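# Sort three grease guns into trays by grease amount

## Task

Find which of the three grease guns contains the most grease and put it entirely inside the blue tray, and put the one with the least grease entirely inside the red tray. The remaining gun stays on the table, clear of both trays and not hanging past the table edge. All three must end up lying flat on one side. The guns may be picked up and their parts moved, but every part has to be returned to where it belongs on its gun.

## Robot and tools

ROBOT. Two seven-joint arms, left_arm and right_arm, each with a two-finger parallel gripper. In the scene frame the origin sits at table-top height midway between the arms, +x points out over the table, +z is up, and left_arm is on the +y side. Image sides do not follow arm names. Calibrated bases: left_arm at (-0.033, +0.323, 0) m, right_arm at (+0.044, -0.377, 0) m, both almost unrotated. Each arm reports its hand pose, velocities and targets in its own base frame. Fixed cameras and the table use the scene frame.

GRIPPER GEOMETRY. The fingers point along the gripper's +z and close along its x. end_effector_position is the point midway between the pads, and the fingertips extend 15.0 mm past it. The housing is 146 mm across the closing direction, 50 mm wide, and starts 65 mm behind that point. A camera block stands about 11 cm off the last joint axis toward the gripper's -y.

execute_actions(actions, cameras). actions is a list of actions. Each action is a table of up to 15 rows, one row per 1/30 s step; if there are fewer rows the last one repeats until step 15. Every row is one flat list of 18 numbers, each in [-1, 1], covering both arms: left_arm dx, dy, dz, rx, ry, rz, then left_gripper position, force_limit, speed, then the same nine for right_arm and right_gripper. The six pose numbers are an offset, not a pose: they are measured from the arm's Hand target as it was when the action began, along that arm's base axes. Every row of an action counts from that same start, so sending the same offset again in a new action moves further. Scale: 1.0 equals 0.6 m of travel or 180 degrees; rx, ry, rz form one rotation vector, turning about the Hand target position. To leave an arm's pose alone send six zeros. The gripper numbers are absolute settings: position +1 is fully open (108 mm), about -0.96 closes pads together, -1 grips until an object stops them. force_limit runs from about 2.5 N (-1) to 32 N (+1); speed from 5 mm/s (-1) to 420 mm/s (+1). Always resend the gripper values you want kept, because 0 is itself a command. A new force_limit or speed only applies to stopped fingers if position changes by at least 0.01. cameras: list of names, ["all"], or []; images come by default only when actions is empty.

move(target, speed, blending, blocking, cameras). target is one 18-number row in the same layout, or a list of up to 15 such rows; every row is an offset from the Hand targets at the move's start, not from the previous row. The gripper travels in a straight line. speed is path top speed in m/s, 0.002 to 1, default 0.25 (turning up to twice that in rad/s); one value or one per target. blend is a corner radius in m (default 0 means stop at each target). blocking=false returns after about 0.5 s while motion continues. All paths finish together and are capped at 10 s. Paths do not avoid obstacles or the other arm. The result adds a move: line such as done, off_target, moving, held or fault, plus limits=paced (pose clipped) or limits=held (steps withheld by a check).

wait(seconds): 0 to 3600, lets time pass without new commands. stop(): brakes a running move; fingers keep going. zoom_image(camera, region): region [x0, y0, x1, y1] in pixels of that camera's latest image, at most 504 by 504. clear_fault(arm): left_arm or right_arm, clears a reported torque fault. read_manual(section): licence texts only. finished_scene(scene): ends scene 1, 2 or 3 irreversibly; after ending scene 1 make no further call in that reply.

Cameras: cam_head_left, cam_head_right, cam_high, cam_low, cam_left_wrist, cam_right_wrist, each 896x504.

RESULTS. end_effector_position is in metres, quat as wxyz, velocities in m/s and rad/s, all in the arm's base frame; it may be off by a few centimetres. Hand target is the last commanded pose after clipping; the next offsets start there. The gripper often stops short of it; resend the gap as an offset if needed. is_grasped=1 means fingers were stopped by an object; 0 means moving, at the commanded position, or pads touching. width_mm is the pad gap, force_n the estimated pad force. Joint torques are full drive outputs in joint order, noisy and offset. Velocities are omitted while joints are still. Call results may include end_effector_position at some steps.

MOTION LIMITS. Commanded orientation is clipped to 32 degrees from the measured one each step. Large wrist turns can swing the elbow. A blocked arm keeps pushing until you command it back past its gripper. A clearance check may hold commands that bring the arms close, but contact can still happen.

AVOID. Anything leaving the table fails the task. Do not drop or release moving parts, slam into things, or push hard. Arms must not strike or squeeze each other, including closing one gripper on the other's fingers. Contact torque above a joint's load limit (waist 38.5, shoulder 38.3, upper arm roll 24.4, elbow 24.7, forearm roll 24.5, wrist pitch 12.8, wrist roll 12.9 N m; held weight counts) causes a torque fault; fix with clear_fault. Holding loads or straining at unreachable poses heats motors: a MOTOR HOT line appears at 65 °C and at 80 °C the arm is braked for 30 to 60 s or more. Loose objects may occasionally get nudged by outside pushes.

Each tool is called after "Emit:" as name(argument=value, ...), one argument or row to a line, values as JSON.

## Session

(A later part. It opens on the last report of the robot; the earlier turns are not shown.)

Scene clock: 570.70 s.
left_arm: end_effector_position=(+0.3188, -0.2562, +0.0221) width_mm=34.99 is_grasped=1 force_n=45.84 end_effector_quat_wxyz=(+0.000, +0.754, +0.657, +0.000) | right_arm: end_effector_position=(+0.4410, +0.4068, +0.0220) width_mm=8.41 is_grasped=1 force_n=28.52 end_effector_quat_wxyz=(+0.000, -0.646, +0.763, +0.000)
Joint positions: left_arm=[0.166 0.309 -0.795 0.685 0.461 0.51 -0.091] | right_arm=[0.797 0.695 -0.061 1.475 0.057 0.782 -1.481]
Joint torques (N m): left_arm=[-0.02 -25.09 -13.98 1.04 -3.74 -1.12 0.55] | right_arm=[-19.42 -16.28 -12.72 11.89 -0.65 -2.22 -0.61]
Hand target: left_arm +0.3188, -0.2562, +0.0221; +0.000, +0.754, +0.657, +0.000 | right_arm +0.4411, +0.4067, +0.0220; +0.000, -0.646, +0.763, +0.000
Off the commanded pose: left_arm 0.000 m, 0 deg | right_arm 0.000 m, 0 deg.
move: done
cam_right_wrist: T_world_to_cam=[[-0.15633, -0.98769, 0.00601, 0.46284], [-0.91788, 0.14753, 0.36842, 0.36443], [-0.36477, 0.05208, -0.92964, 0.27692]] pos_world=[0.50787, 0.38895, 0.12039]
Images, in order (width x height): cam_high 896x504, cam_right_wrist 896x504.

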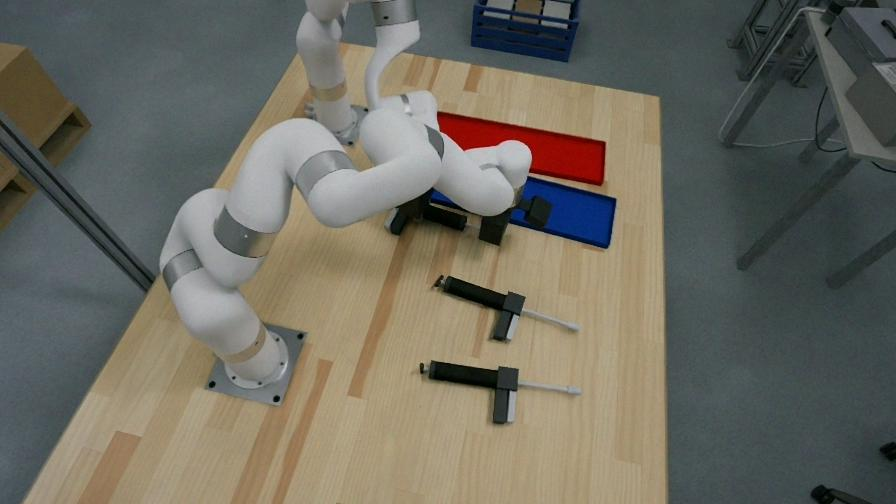

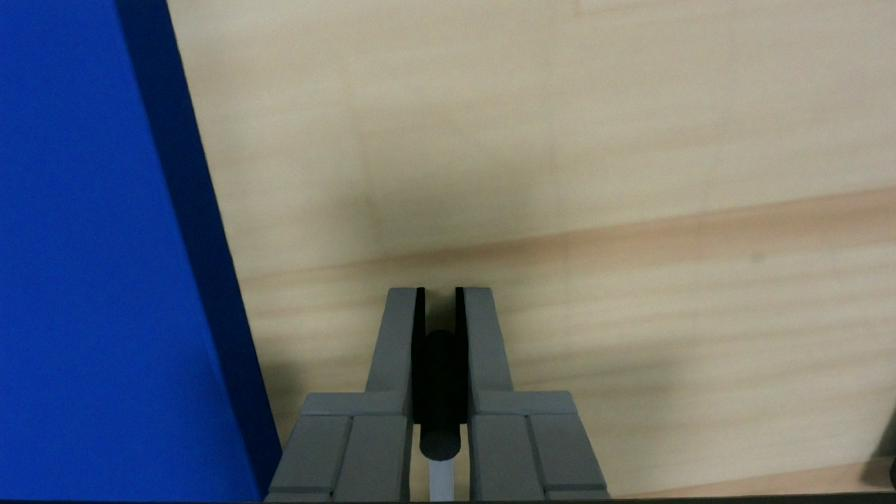

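Emit:
move(
  target=[
    [0.1057,-0.0147,0,0,0,0,-1,0.8,-0.3,0,0,0,0,0,0,-1,0.0,-0.3],
    [0.1057,-0.0147,0,0,0,0,-1,0.8,-0.3,0,0,0,0,0,0,-0.3,0.0,-0.1],
  ],
  speed=[0.06,0.1],
  cameras=["cam_right_wrist"],
)

Scene clock: 605.37 s.
left_arm: end_effector_position=(+0.3709, -0.2634, +0.0222) width_mm=34.99 is_grasped=1 force_n=44.72 end_effector_quat_wxyz=(+0.000, +0.754, +0.657, +0.000) | right_arm: end_effector_position=(+0.4411, +0.4067, +0.0220) width_mm=8.41 is_grasped=1 force_n=28.21 end_effector_quat_wxyz=(+0.000, -0.646, +0.763, +0.000)
Joint positions: left_arm=[0.128 0.431 -0.723 0.861 0.519 0.592 -0.068] | right_arm=[0.797 0.695 -0.061 1.475 0.056 0.782 -1.481]
Joint torques (N m): left_arm=[4.71 -30.9 -9.32 3.77 -1.29 -1.92 -0.81] | right_arm=[2.47 -16.22 1.64 11.92 2.45 0.76 0.78]
Hand target: left_arm +0.3709, -0.2634, +0.0222; +0.000, +0.754, +0.657, +0.000 (not the last commanded pose) | right_arm +0.4411, +0.4067, +0.0220; +0.000, -0.646, +0.763, +0.000
Tool commands: left_gripper/position=-1.0 left_gripper/force_limit=+0.8 left_gripper/speed=-0.3 right_gripper/position=-1.0 right_gripper/force_limit=+0.0 right_gripper/speed=-0.3
Off the commanded pose: left_arm 0.011 m, 0 deg | right_arm 0.000 m, 0 deg.
move: held (left_arm; a check stopped the path); path passed 0 of 2 targets; target 2's new numbers were not sent; limits=held
pose unreachable (left arm): on one or more control steps of this call, first in action 0 (counted from 0), this arm could not follow its commanded pose, so it was not sent that pose on those steps. It may still have moved: this result reports where it is.
cause: moving toward the commanded pose would bring a part of the arm too close to another arm (a part of this arm just beyond joint 6 (wrist pitch) and a part of the right arm just beyond its joint 6 (wrist pitch), at the place that arm is still heading or pushing toward).
cam_right_wrist: T_world_to_cam=[[-0.1564, -0.98768, 0.00613, 0.46277], [-0.9179, 0.14763, 0.36832, 0.36452], [-0.36469, 0.05198, -0.92968, 0.27696]] pos_world=[0.50797, 0.38885, 0.12039]

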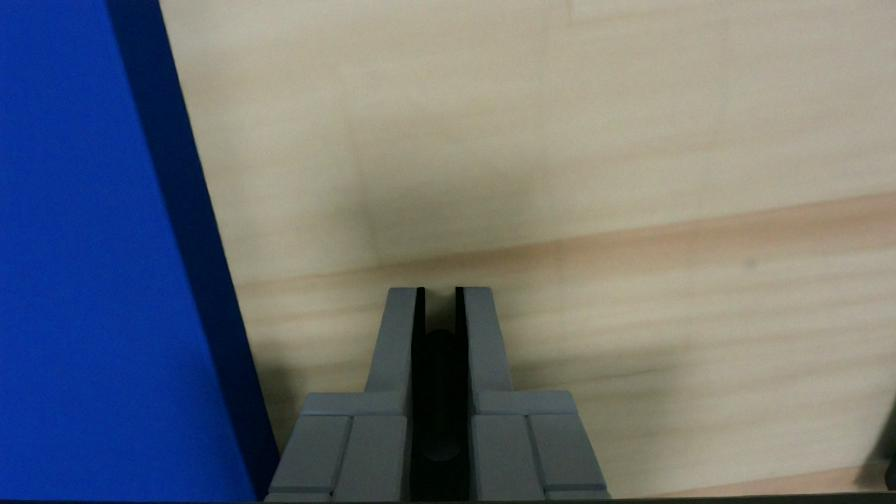

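Emit:
move(
  target=[
    [0,0,0,0,0,0,-1,0.8,-0.3,0,0,0,0,0.065,0,-1,0.0,-0.3],
    [0.02,-0.0026,0,0,0,0,-1,0.8,-0.3,0,0,0,0,0.065,0,-1,0.0,-0.3],
  ],
  speed=[0.06,0.04],
  cameras=["cam_right_wrist","cam_high","cam_left_wrist"],
)

Emit:
zoom_image(
  camera="cam_high",
  region=[340, 150, 560, 300],
)

Scene clock: 620.10 s.
left_arm: end_effector_position=(+0.3828, -0.2649, +0.0221) width_mm=35.00 is_grasped=1 force_n=47.91 end_effector_quat_wxyz=(+0.000, +0.754, +0.657, +0.000) | right_arm: end_effector_position=(+0.4413, +0.4068, +0.0224) width_mm=8.41 is_grasped=1 force_n=28.69 end_effector_quat_wxyz=(-0.077, -0.643, +0.759, +0.066)
Joint positions: left_arm=[0.12 0.459 -0.71 0.903 0.528 0.611 -0.059] | right_arm=[0.696 0.805 0.005 1.698 0.147 1.054 -1.574]
Joint torques (N m): left_arm=[-4.45 -5.92 0.95 19.33 6.92 -2.83 1.87] | right_arm=[-1.02 -6.47 1.67 6.4 2.39 1.08 1]
Hand target: left_arm +0.3829, -0.2649, +0.0222; +0.000, +0.754, +0.657, +0.000 | right_arm +0.4411, +0.4067, +0.0220; -0.078, -0.643, +0.759, +0.066
Off the commanded pose: left_arm 0.000 m, 0 deg | right_arm 0.001 m, 0 deg.
move: done
cam_left_wrist: T_world_to_cam=[[0.14164, 0.98966, -0.02255, 0.20792], [0.91369, -0.12193, 0.38768, -0.36393], [0.38092, -0.07552, -0.92152, -0.0276]] pos_world=[0.31358, -0.25223, 0.12034]
cam_right_wrist: T_world_to_cam=[[-0.15203, -0.98768, 0.03712, 0.46033], [-0.82441, 0.14743, 0.54645, 0.31934], [-0.54519, 0.05248, -0.83667, 0.35489]] pos_world=[0.52673, 0.38895, 0.10533]
Images, in order (width x height): cam_high 896x504, cam_left_wrist 896x504, cam_right_wrist 896x504.

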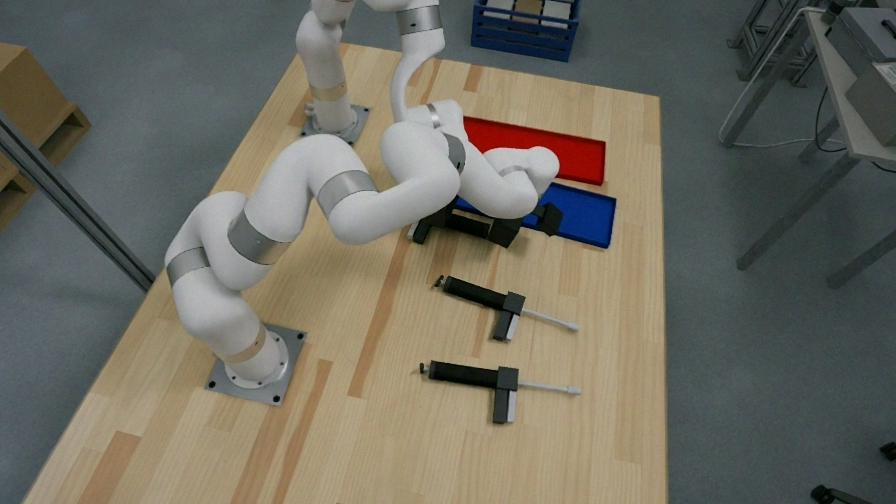

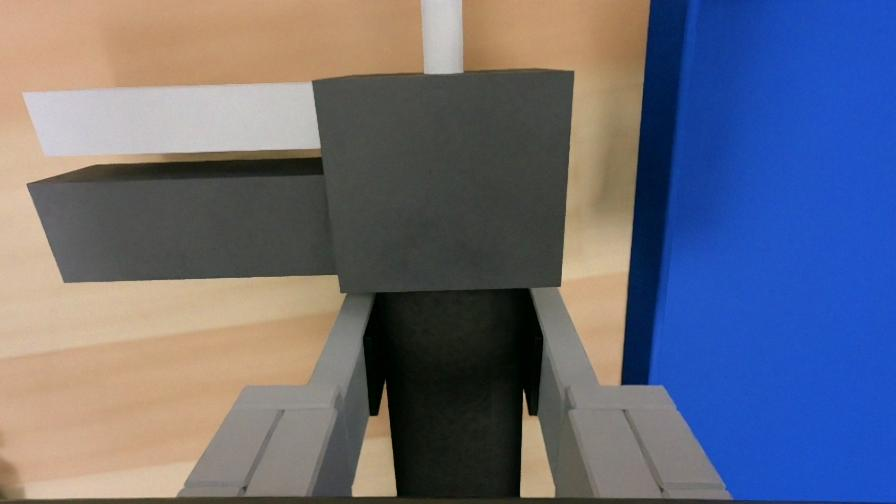

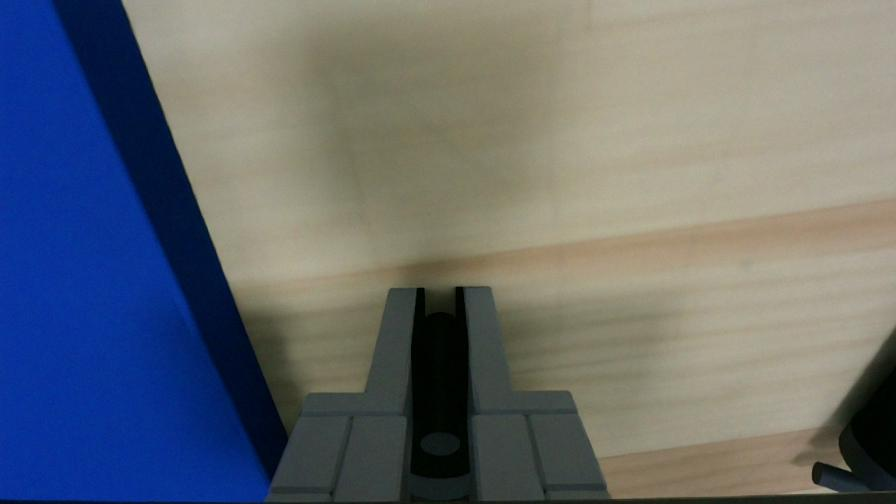

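Scaled by 2.291 from the camera's image (finer frame: 1280x720).

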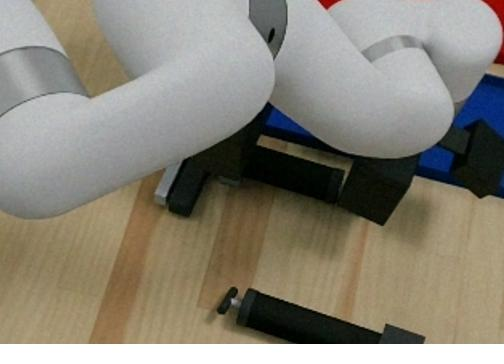

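Emit:
move(
  target=[
    [0,0,0,0,0,0,-1,0.8,-0.3,0,0,0,0,0,0,-0.3,0.0,-0.1],
    [0,0,0,0,0,0,-1,0.8,-0.3,0.08,0,0.25,0,0,0,-0.3,0.0,-0.1],
    [0,0,0.16,0,0,0,-1,0.8,-0.3,0,-0.583,0.213,0.0086,-0.065,0.0843,-0.3,0.0,-0.1],
  ],
  speed=[0.06,0.2,0.3],
  blend=[0,0.04,0],
  cameras=["cam_right_wrist","cam_high","cam_left_wrist","cam_head_left"],
)

Scene clock: 649.30 s.
left_arm: end_effector_position=(+0.3829, -0.2649, +0.1182) width_mm=35.01 is_grasped=1 force_n=43.05 end_effector_quat_wxyz=(+0.000, +0.754, +0.657, +0.000) | right_arm: end_effector_position=(+0.4411, +0.0569, +0.1498) width_mm=35.89 is_grasped=1 force_n=0.00 end_effector_quat_wxyz=(+0.000, +0.742, -0.671, +0.000)
Joint positions: left_arm=[0.267 0.209 -0.893 0.932 0.225 0.812 0.152] | right_arm=[0.349 0.015 -0.221 0.885 0.005 0.869 -2.332]
Joint torques (N m): left_arm=[6.02 -31.52 -6.48 17.26 -2.56 0.08 0.93] | right_arm=[-2.85 -24.78 -2.07 10.13 3.03 -3.46 -1.55]
Hand target: left_arm +0.3829, -0.2649, +0.1182; +0.000, +0.754, +0.657, +0.000 | right_arm +0.4411, +0.0569, +0.1498; -0.001, +0.742, -0.671, +0.000
Off the commanded pose: left_arm 0.000 m, 0 deg | right_arm 0.000 m, 0 deg.
move: done
cam_left_wrist: T_world_to_cam=[[0.14169, 0.98965, -0.02261, 0.21007], [0.9136, -0.12194, 0.3879, -0.40129], [0.38113, -0.07562, -0.92143, 0.06081]] pos_world=[0.31368, -0.25223, 0.21644]
cam_right_wrist: T_world_to_cam=[[0.10852, -0.99407, 0.00628, 0.00004], [-0.9249, -0.09865, 0.3672, 0.3864], [-0.3644, -0.04566, -0.93012, 0.41949]] pos_world=[0.51024, 0.05731, 0.24829]
Images, in order (width x height): cam_head_left 896x504, cam_high 896x504, cam_left_wrist 896x504, cam_right_wrist 896x504.

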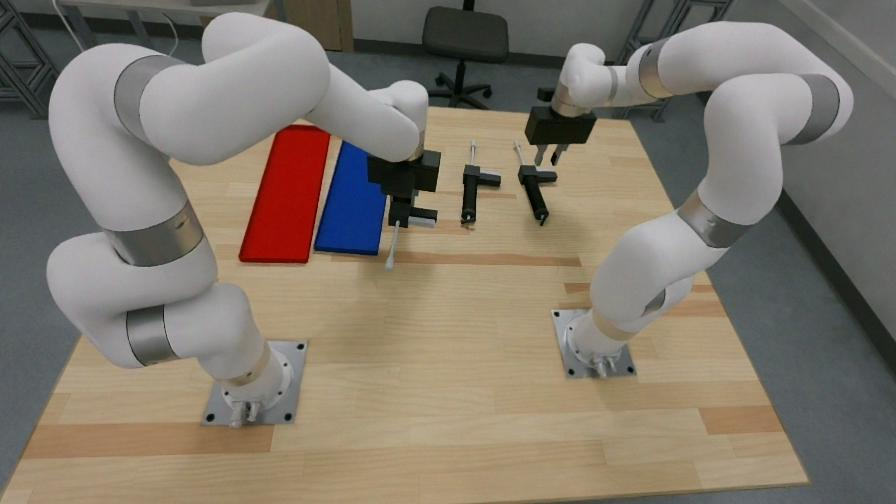

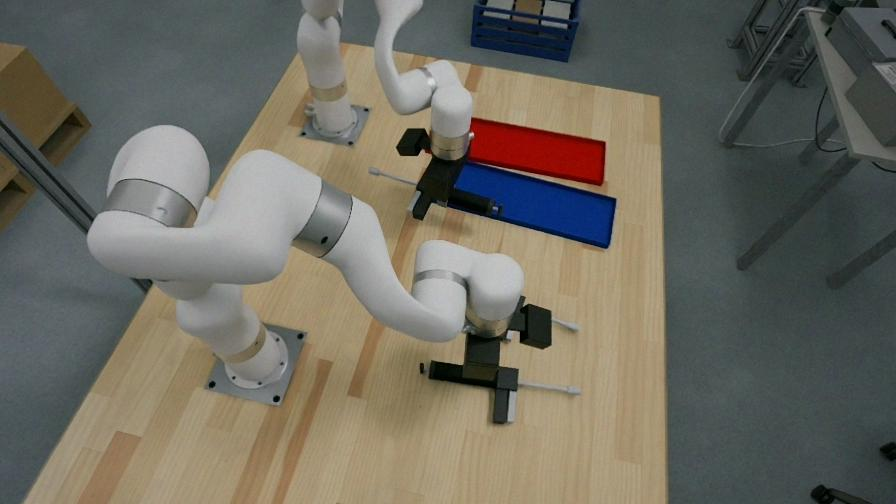

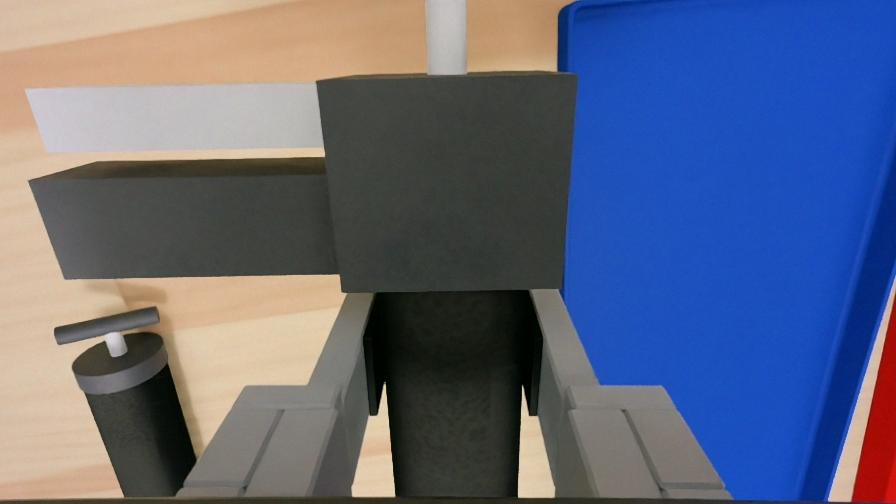

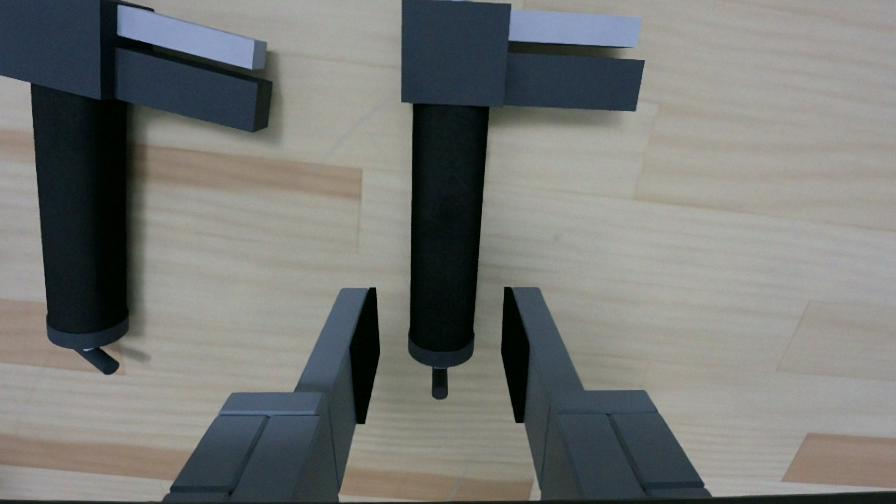

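Emit:
move(
  target=[
    [0.312,0.25,-0.06,0,0,0.032,-1,0.8,-0.3,0.0515,-0.0128,-0.1,0,0,-0.0147,0.13,0.0,0],
    [0.312,0.25,-0.06,0,0,0.032,-1,0.8,-0.3,0.0515,-0.0128,-0.213,0,0,-0.0147,0.13,0.0,0],
    [0.312,0.25,-0.06,0,0,0.032,-1,0.8,-0.3,0.0515,-0.0128,-0.213,0,0,-0.0147,-1,0.8,-0.3],
  ],
  speed=[0.2,0.12,0.2],
  cameras=["cam_right_wrist","cam_high","cam_left_wrist","cam_low"],
)

Scene clock: 680.80 s.
left_arm: end_effector_position=(+0.5701, -0.1149, +0.0822) width_mm=35.01 is_grasped=1 force_n=43.10 end_effector_quat_wxyz=(+0.000, +0.720, +0.694, +0.000) | right_arm: end_effector_position=(+0.4720, +0.0492, +0.0219) width_mm=35.19 is_grasped=1 force_n=47.08 end_effector_quat_wxyz=(-0.001, +0.726, -0.688, +0.000)
Joint positions: left_arm=[0.32 0.63 -0.62 1.417 0.441 0.93 0.344] | right_arm=[0.307 0.373 -0.199 0.915 0.139 0.552 -2.406]
Joint torques (N m): left_arm=[0.61 -26.66 -5.89 16.74 -1.24 0.06 0.97] | right_arm=[-1.94 -13.47 -1.57 15.84 0.34 -2.73 0.87]
Hand target: left_arm +0.5701, -0.1149, +0.0822; +0.000, +0.720, +0.694, +0.000 | right_arm +0.4720, +0.0492, +0.0220; -0.001, +0.726, -0.688, +0.000
Off the commanded pose: left_arm 0.000 m, 0 deg | right_arm 0.000 m, 0 deg.
move: done
cam_left_wrist: T_world_to_cam=[[0.04167, 0.99888, -0.02261, 0.09239], [0.92122, -0.02965, 0.38791, -0.53375], [0.3868, -0.03699, -0.92142, -0.03114]] pos_world=[0.4999, -0.10927, 0.18044]
cam_right_wrist: T_world_to_cam=[[0.06232, -0.99804, 0.00612, 0.01187], [-0.92846, -0.05572, 0.36724, 0.4607], [-0.36617, -0.02857, -0.93011, 0.31152]] pos_world=[0.54108, 0.04642, 0.12049]
Images, in order (width x height): cam_high 896x504, cam_low 896x504, cam_left_wrist 896x504, cam_right_wrist 896x504.

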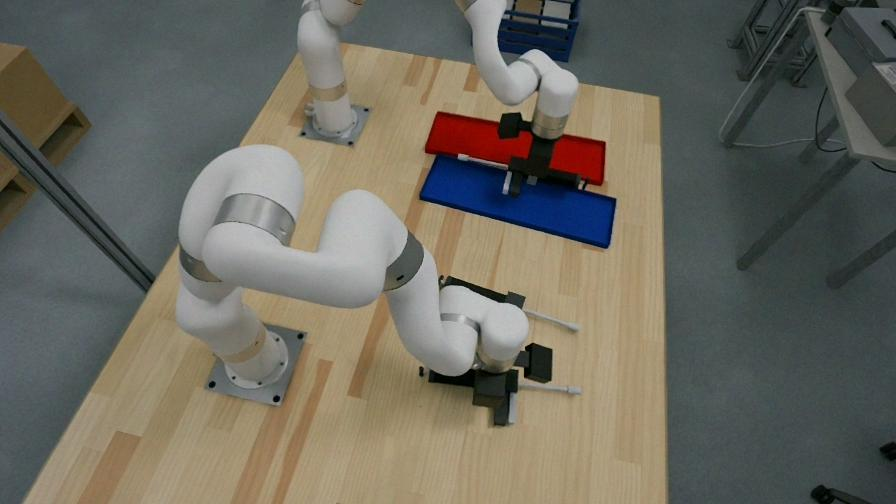

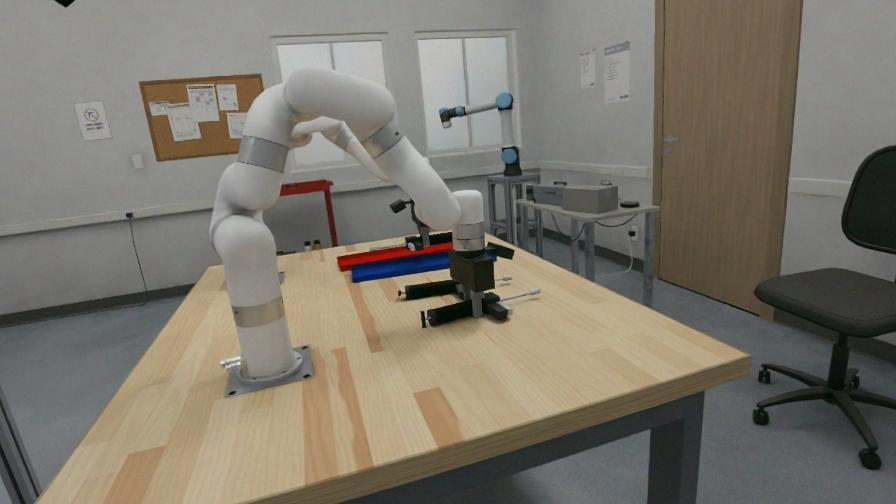

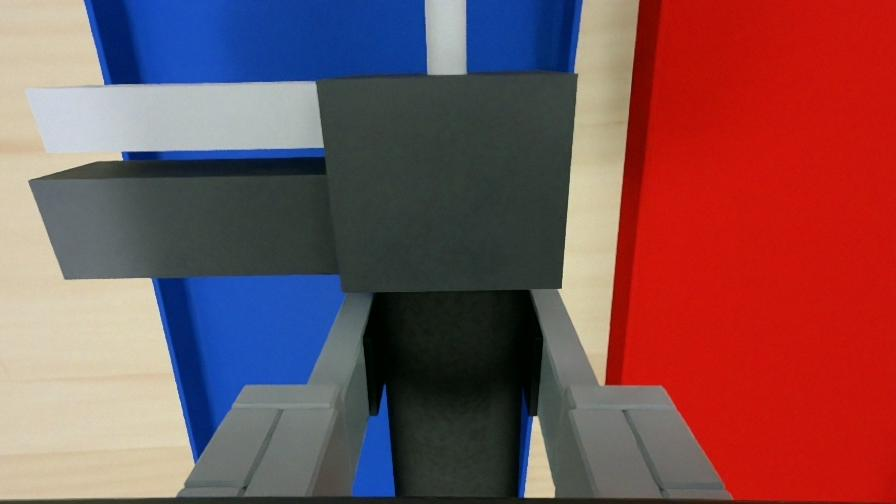

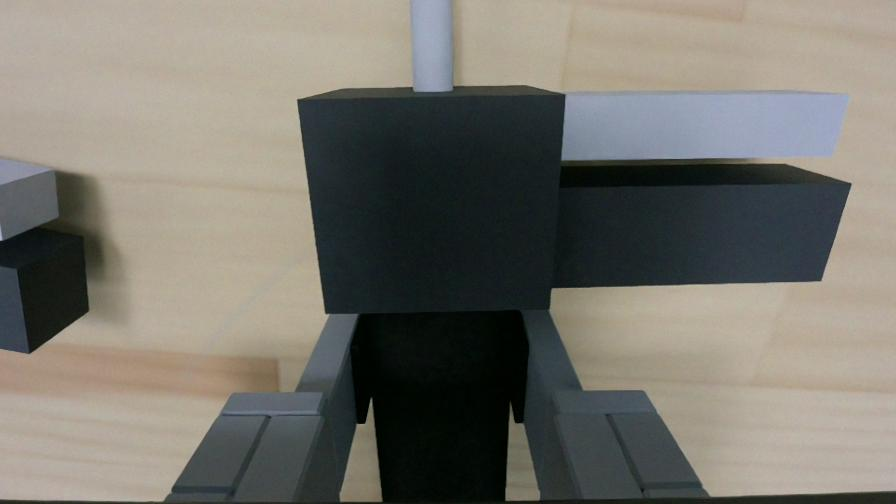

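Emit:
move(
  target=[
    [0,-0.031,-0.03,0,0,-0.004,-1,0.8,-0.3,0,0,0,0,0,0,-1,0.8,-0.3],
    [0,-0.031,-0.092,0,0,-0.004,-1,0.8,-0.3,0,0,0.21,0,0,0,-1,0.8,-0.3],
    [0,-0.031,-0.092,0,0,-0.004,-0.06,0.8,-0.3,0,0,0.21,0,0,0,-1,0.8,-0.3],
    [0,-0.031,0.2,0,0,0,-0.06,0.8,-0.3,0,0,0.21,0,0,0,-1,0.8,-0.3],
    [-0.3035,-0.397,0.28,0,0,0.042,-0.06,0.8,-0.3,-0.053,0.485,0.213,0,0,0,-1,0.8,-0.3],
  ],
  speed=[0.15,0.06,0.1,0.2,0.3],
  blend=[0.01,0,0,0.03,0],
  cameras=["cam_high","cam_left_wrist","cam_head_right"],
)

Scene clock: 706.10 s.
left_arm: end_effector_position=(+0.4234, -0.3097, +0.2405) width_mm=49.70 is_grasped=0 force_n=0.00 end_effector_quat_wxyz=(+0.001, +0.683, +0.730, +0.000) | right_arm: end_effector_position=(+0.4478, +0.2549, +0.1497) width_mm=35.29 is_grasped=1 force_n=41.16 end_effector_quat_wxyz=(-0.002, +0.727, -0.687, -0.001)
Joint positions: left_arm=[0.135 0.25 -0.851 1.358 0.2 1.196 -0.056] | right_arm=[0.571 0.229 -0.058 1.157 0.02 0.925 -1.909]
Joint torques (N m): left_arm=[-1.25 -14.24 -3.02 10.46 1.43 -2.89 0.95] | right_arm=[0.23 -33.6 0.09 12.13 3.03 -3.91 -1.52]
Hand target: left_arm +0.4234, -0.3097, +0.2404; +0.001, +0.683, +0.730, +0.000 (not the last commanded pose) | right_arm +0.4477, +0.2549, +0.1497; -0.002, +0.727, -0.687, -0.001 (not the last commanded pose)
Off the commanded pose: left_arm 0.057 m, 2 deg | right_arm 0.086 m, 0 deg.
move: held (left_arm, right_arm; a check stopped the path); path passed 4 of 5 targets; limits=held
pose unreachable (left arm): on one or more control steps of this call, first in action 0 (counted from 0), this arm could not follow its commanded pose, so it was not sent that pose on those steps. It may still have moved: this result reports where it is.
cause: moving toward the commanded pose would bring a part of the arm too close to another arm (this arm's gripper and a part of the right arm just beyond its joint 6 (wrist pitch), at the place that arm was heading or pushing toward when its own hold began).
pose unreachable (right arm): on one or more control steps of this call, first in action 0 (counted from 0), this arm could not follow its commanded pose, so it was not sent that pose on those steps. It may still have moved: this result reports where it is.
cause: moving toward the commanded pose would bring a part of the arm too close to another arm (a part of this arm just beyond joint 6 (wrist pitch) and the left arm's gripper, along the way the arms are being sent, or toward where that arm still pushes).
cam_left_wrist: T_world_to_cam=[[-0.06247, 0.99775, -0.02418, 0.34079], [0.9193, 0.06696, 0.38782, -0.43506], [0.38857, 0.002, -0.92142, 0.17557]] pos_world=[0.35302, -0.31124, 0.33874]
Images, in order (width x height): cam_head_right 896x504, cam_high 896x504, cam_left_wrist 896x504.

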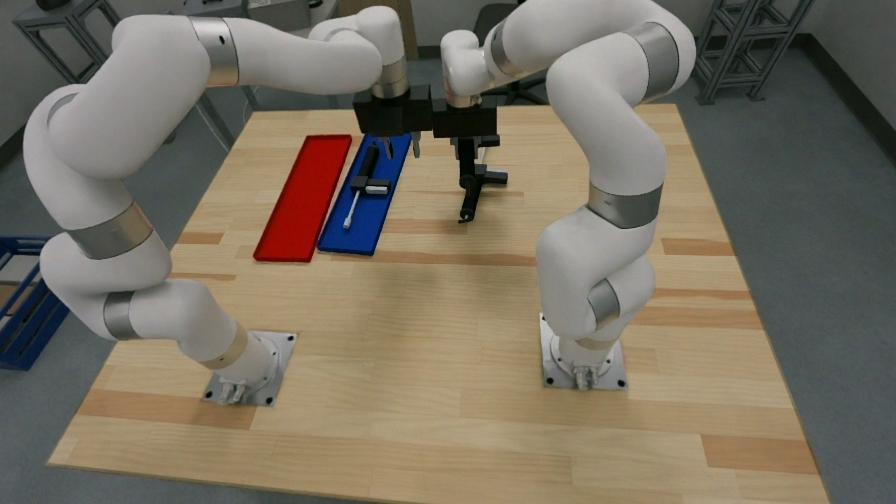

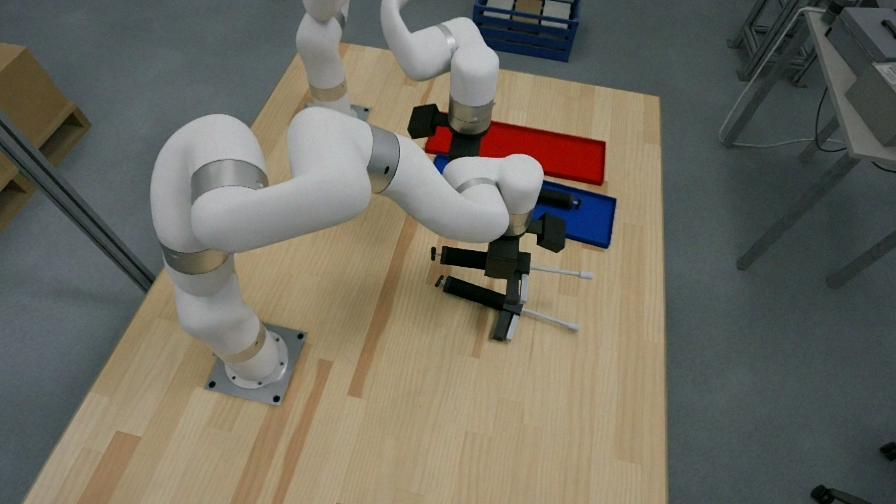

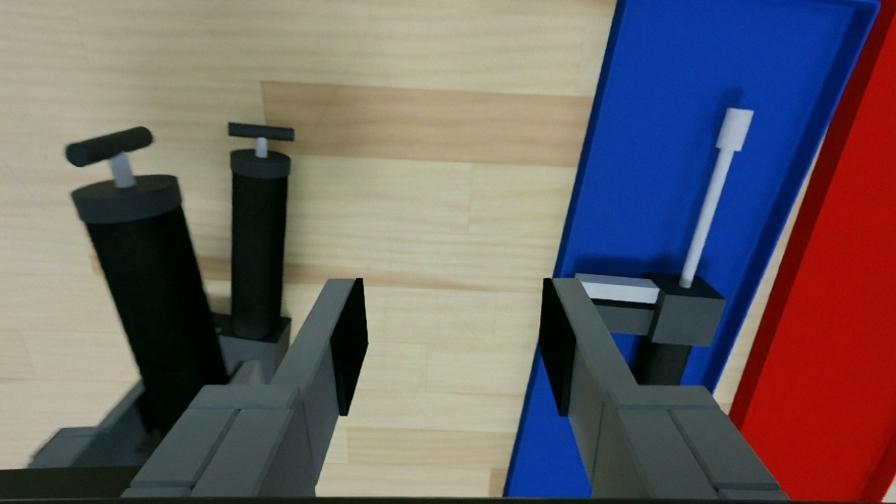

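Emit:
move(
  target=[
    [-0.156,-0.034,0.016,0,0,0.007,0.2,0.0,0.3,0,0,0,0,0,0,-1,0.8,-0.3],
    [-0.053,-0.234,-0.042,0,0,0.007,0.2,0.0,0.3,0,0,0,0,0,0,-1,0.8,-0.3],
  ],
  speed=[0.2,0.2],
  cameras=["cam_high","cam_left_wrist","cam_low"],
)

Scene clock: 725.23 s.
left_arm: end_effector_position=(+0.3665, -0.4016, +0.2278) width_mm=64.00 is_grasped=0 force_n=0.00 end_effector_quat_wxyz=(+0.009, +0.675, +0.738, -0.004) | right_arm: end_effector_position=(+0.4477, +0.2549, +0.1497) width_mm=35.29 is_grasped=1 force_n=41.10 end_effector_quat_wxyz=(-0.002, +0.727, -0.687, -0.001)
Joint positions: left_arm=[-0.019 0.358 -0.938 1.398 0.306 1.176 -0.345] | right_arm=[0.571 0.229 -0.058 1.157 0.02 0.925 -1.909]
Joint torques (N m): left_arm=[4.53 -35.59 -9.42 9.69 -2.42 -3.1 0.91] | right_arm=[3.37 -33.52 1.57 12.11 3 -3.82 -0.95]
Hand target: left_arm +0.3665, -0.4016, +0.2278; +0.009, +0.675, +0.738, -0.004 (not the last commanded pose) | right_arm +0.4477, +0.2549, +0.1497; -0.002, +0.727, -0.687, -0.001
Off the commanded pose: left_arm 0.056 m, 1 deg | right_arm 0.000 m, 0 deg.
led back after a hold (left arm): the arm was led back toward your command in small steps, so it may still be short of it.
move: held (left_arm; a check stopped the path); path passed 1 of 2 targets; limits=held
pose unreachable (left arm): on one or more control steps of this call, first in action 0 (counted from 0), this arm could not follow its commanded pose, so it was not sent that pose on those steps. It may still have moved: this result reports where it is.
cause: moving toward the commanded pose would bring a part of the arm too close to another arm (this arm's gripper and a part of the right arm just beyond its joint 6 (wrist pitch), 19 mm apart when this arm was first held).
cam_left_wrist: T_world_to_cam=[[-0.08488, 0.9955, -0.04209, 0.44002], [0.91463, 0.0946, 0.39307, -0.36008], [0.39528, -0.00513, -0.91854, 0.1801]] pos_world=[0.2955, -0.40306, 0.32548]
Images, in order (width x height): cam_high 896x504, cam_low 896x504, cam_left_wrist 896x504.

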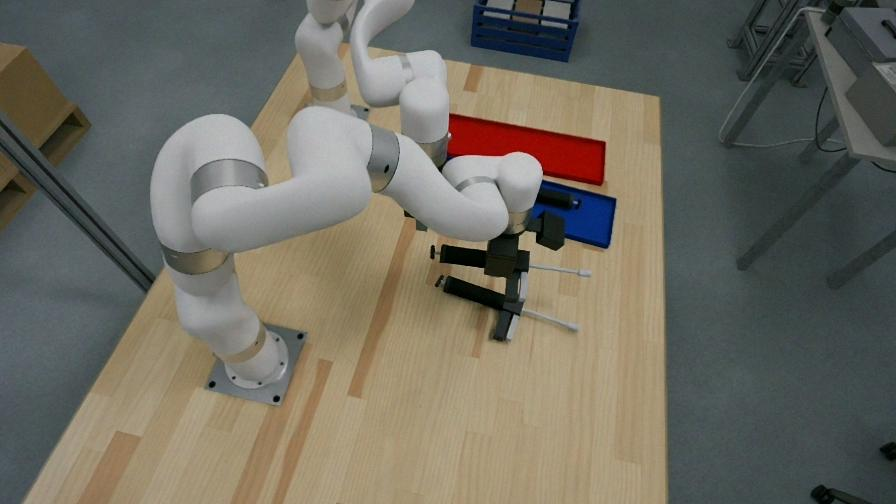

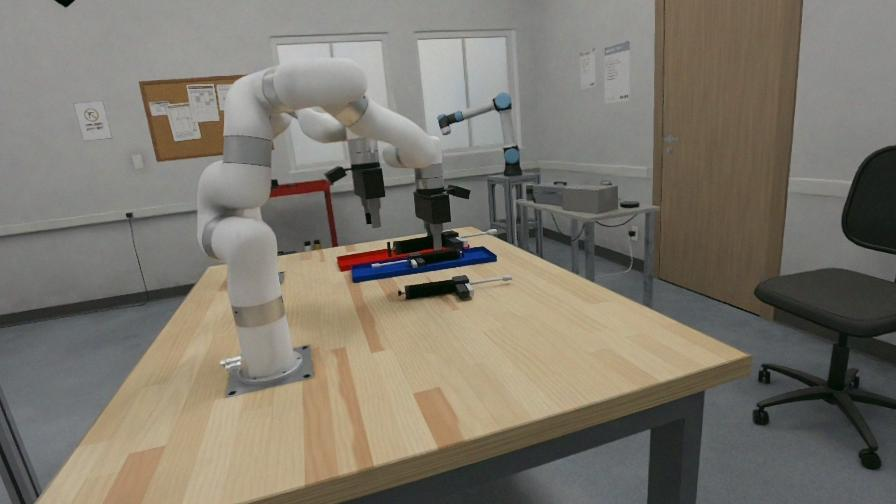

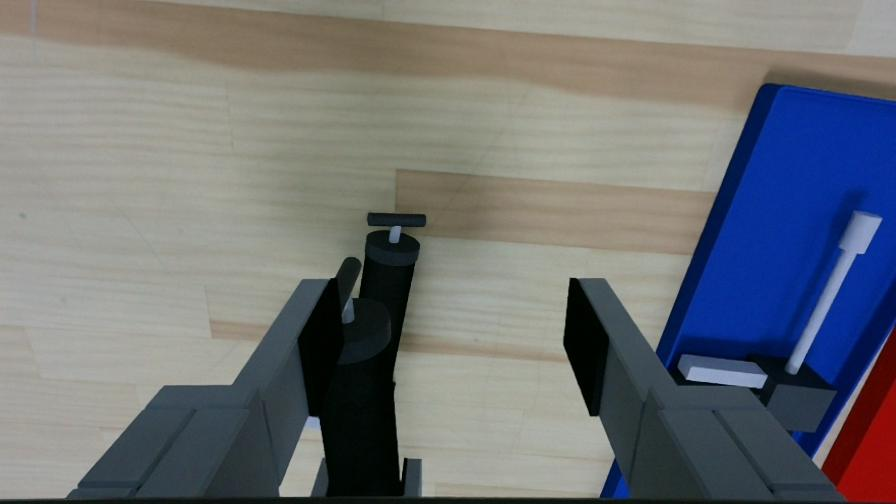

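Emit:
move(
  target=[
    [-0.06,-0.04,0.0,0,-0.12,0.004,0.2,0.0,0.3,0,0,0,0,0,0,-1,0.8,-0.3],
    [0.0,-0.069,-0.03,0,-0.12,0.004,0.2,0.0,0.3,0,0,0,0,0,0,-1,0.8,-0.3],
    [0.0325,-0.069,-0.126,0,-0.12,0.004,0.2,0.0,0.3,0,0,0,0,0,0,-1,0.8,-0.3],
  ],
  speed=[0.2,0.15,0.1],
  cameras=["cam_high","cam_left_wrist"],
)

Scene clock: 741.83 s.
left_arm: end_effector_position=(+0.3860, -0.4430, +0.1522) width_mm=64.00 is_grasped=0 force_n=0.00 end_effector_quat_wxyz=(+0.148, +0.659, +0.727, +0.122) | right_arm: end_effector_position=(+0.4477, +0.2549, +0.1497) width_mm=35.29 is_grasped=1 force_n=41.10 end_effector_quat_wxyz=(-0.002, +0.727, -0.687, -0.001)
Joint positions: left_arm=[-0.223 0.446 -0.808 1.245 0.863 0.862 -0.817] | right_arm=[0.571 0.229 -0.058 1.157 0.02 0.925 -1.909]
Joint torques (N m): left_arm=[-6.45 -17.18 -4.3 15.83 3.17 -3.03 -1.23] | right_arm=[3.5 -33.83 1.64 12.16 2.77 -3.99 -0.34]
Hand target: left_arm +0.3860, -0.4430, +0.1522; +0.148, +0.659, +0.727, +0.122 | right_arm +0.4477, +0.2549, +0.1497; -0.002, +0.727, -0.687, -0.001
Off the commanded pose: left_arm 0.000 m, 0 deg | right_arm 0.000 m, 0 deg.
move: done
cam_left_wrist: T_world_to_cam=[[-0.07555, 0.99449, -0.0727, 0.48023], [0.70441, 0.10483, 0.70201, -0.30556], [0.70576, 0.00183, -0.70844, -0.04589]] pos_world=[0.28391, -0.44547, 0.2169]

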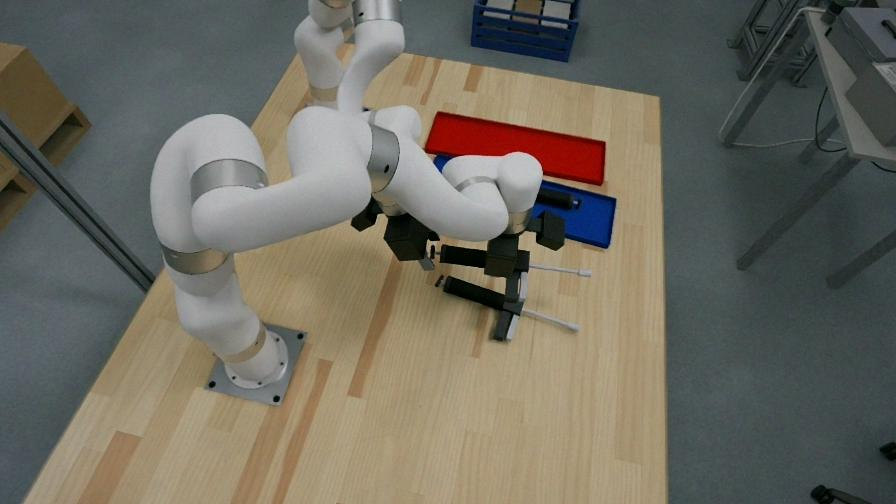

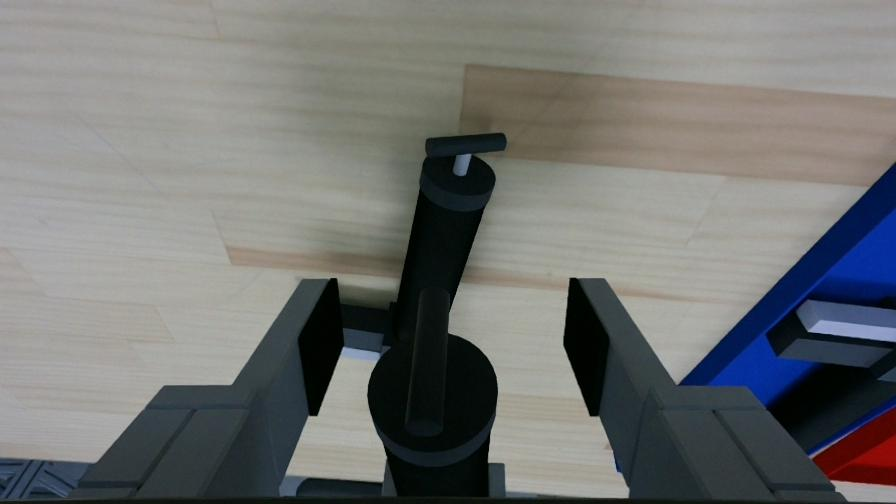

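Emit:
move(
  target=[
    [0,-0.008,0,0,0,0,-1,0.0,-0.3,0,0,0,0,0,0,-1,0.8,-0.3],
    [-0.0249,-0.0102,0,0,0,0,-1,0.0,-0.3,0,0,0,0,0,0,-1,0.8,-0.3],
  ],
  speed=[0.1,0.04],
  cameras=["cam_high","cam_left_wrist"],
)

Scene clock: 749.07 s.
left_arm: end_effector_position=(+0.3711, -0.4491, +0.1522) width_mm=7.99 is_grasped=1 force_n=32.28 end_effector_quat_wxyz=(+0.148, +0.659, +0.727, +0.122) | right_arm: end_effector_position=(+0.4477, +0.2550, +0.1497) width_mm=35.29 is_grasped=1 force_n=40.03 end_effector_quat_wxyz=(-0.002, +0.727, -0.687, -0.001)
Joint positions: left_arm=[-0.242 0.436 -0.817 1.232 0.862 0.87 -0.846] | right_arm=[0.571 0.229 -0.058 1.157 0.02 0.925 -1.909]
Joint torques (N m): left_arm=[-6.79 -40.11 -11.04 8.67 -1.22 -2.86 -1.31] | right_arm=[1.15 -32.28 -1.05 12.32 -0.62 -3.48 0.42]
Hand target: left_arm +0.3710, -0.4491, +0.1522; +0.148, +0.659, +0.727, +0.122 | right_arm +0.4477, +0.2549, +0.1497; -0.002, +0.727, -0.687, -0.001
Off the commanded pose: left_arm 0.000 m, 0 deg | right_arm 0.000 m, 0 deg.
move: done
cam_left_wrist: T_world_to_cam=[[-0.07562, 0.99448, -0.07277, 0.4853], [0.7044, 0.10493, 0.702, -0.29436], [0.70576, 0.00183, -0.70844, -0.03537]] pos_world=[0.26901, -0.45167, 0.2169]

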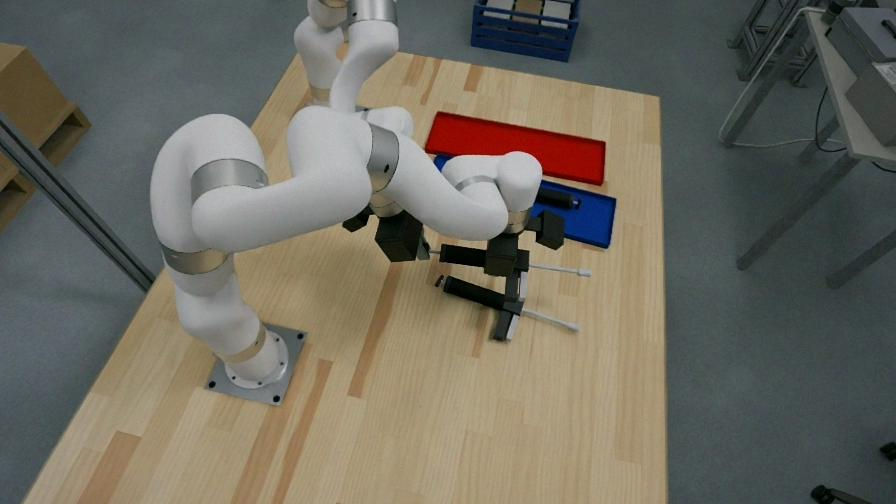

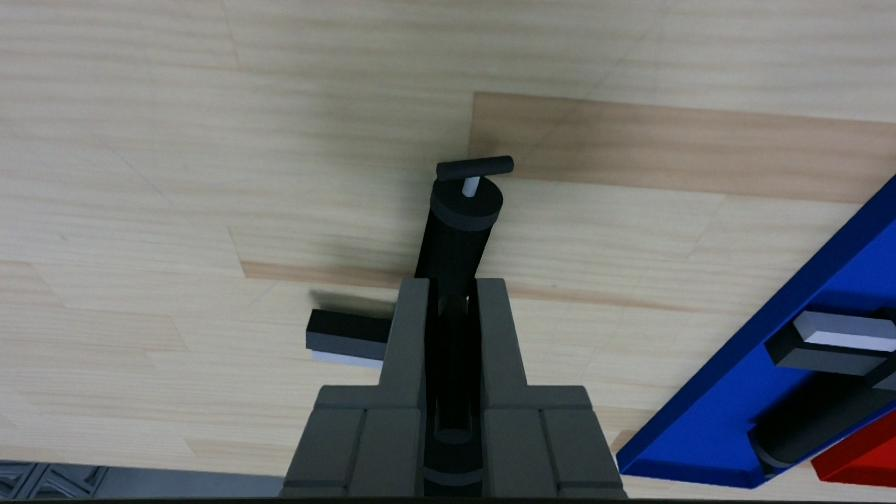

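Emit:
zoom_image(
  camera="cam_high",
  region=[360, 210, 560, 310],
)

Emit:
move(
  target=[-0.0415,-0.0037,0,0,0,0,-1,0.0,-0.3,0,0,0,0,0,0,-1,0.8,-0.3],
  speed=0.05,
  cameras=["cam_high","cam_left_wrist"],
)

Emit:
zoom_image(
  camera="cam_high",
  region=[360, 210, 560, 310],
)

Scaled by 2.520 from the camera's image (finer frame: 1280x720).

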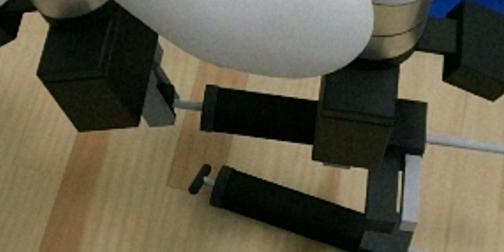

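Scene clock: 754.80 s.
left_arm: end_effector_position=(+0.3462, -0.4513, +0.1522) width_mm=7.99 is_grasped=1 force_n=32.28 end_effector_quat_wxyz=(+0.148, +0.659, +0.727, +0.122) | right_arm: end_effector_position=(+0.4477, +0.2549, +0.1497) width_mm=35.29 is_grasped=1 force_n=39.73 end_effector_quat_wxyz=(-0.002, +0.727, -0.687, -0.001)
Joint positions: left_arm=[-0.251 0.399 -0.838 1.185 0.848 0.867 -0.885] | right_arm=[0.571 0.229 -0.058 1.157 0.02 0.925 -1.909]
Joint torques (N m): left_arm=[-6.76 -37.75 -10.21 8.36 -2.21 -2.78 -1.15] | right_arm=[-2.25 -23.17 -2.87 14.07 -3.74 -0.85 0.3]
Hand target: left_arm +0.3461, -0.4514, +0.1522; +0.148, +0.659, +0.727, +0.122 | right_arm +0.4477, +0.2549, +0.1497; -0.002, +0.727, -0.687, -0.001
Off the commanded pose: left_arm 0.000 m, 0 deg | right_arm 0.000 m, 0 deg.
move: done
cam_left_wrist: T_world_to_cam=[[-0.07562, 0.99448, -0.07277, 0.48561], [0.7044, 0.10493, 0.702, -0.27659], [0.70576, 0.00183, -0.70844, -0.01779]] pos_world=[0.24411, -0.45387, 0.2169]

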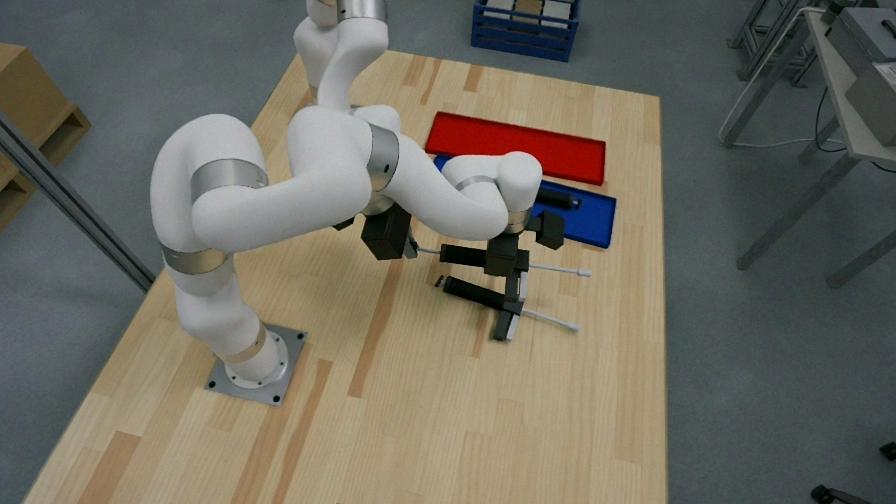

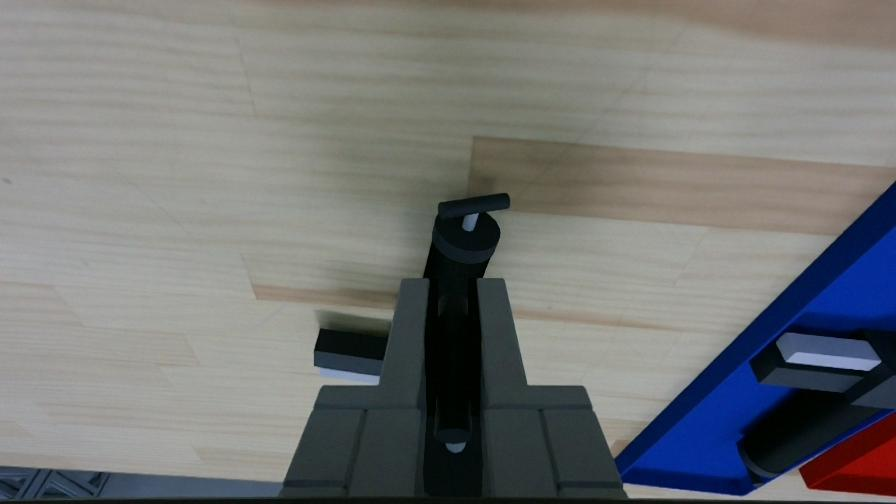

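Scaled by 2.520 from the camera's image (finer frame: 1280x720).

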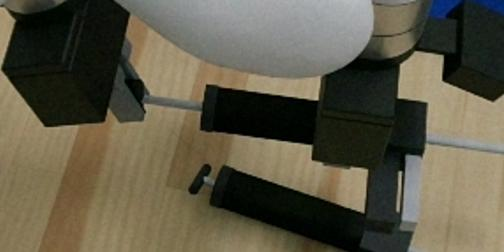

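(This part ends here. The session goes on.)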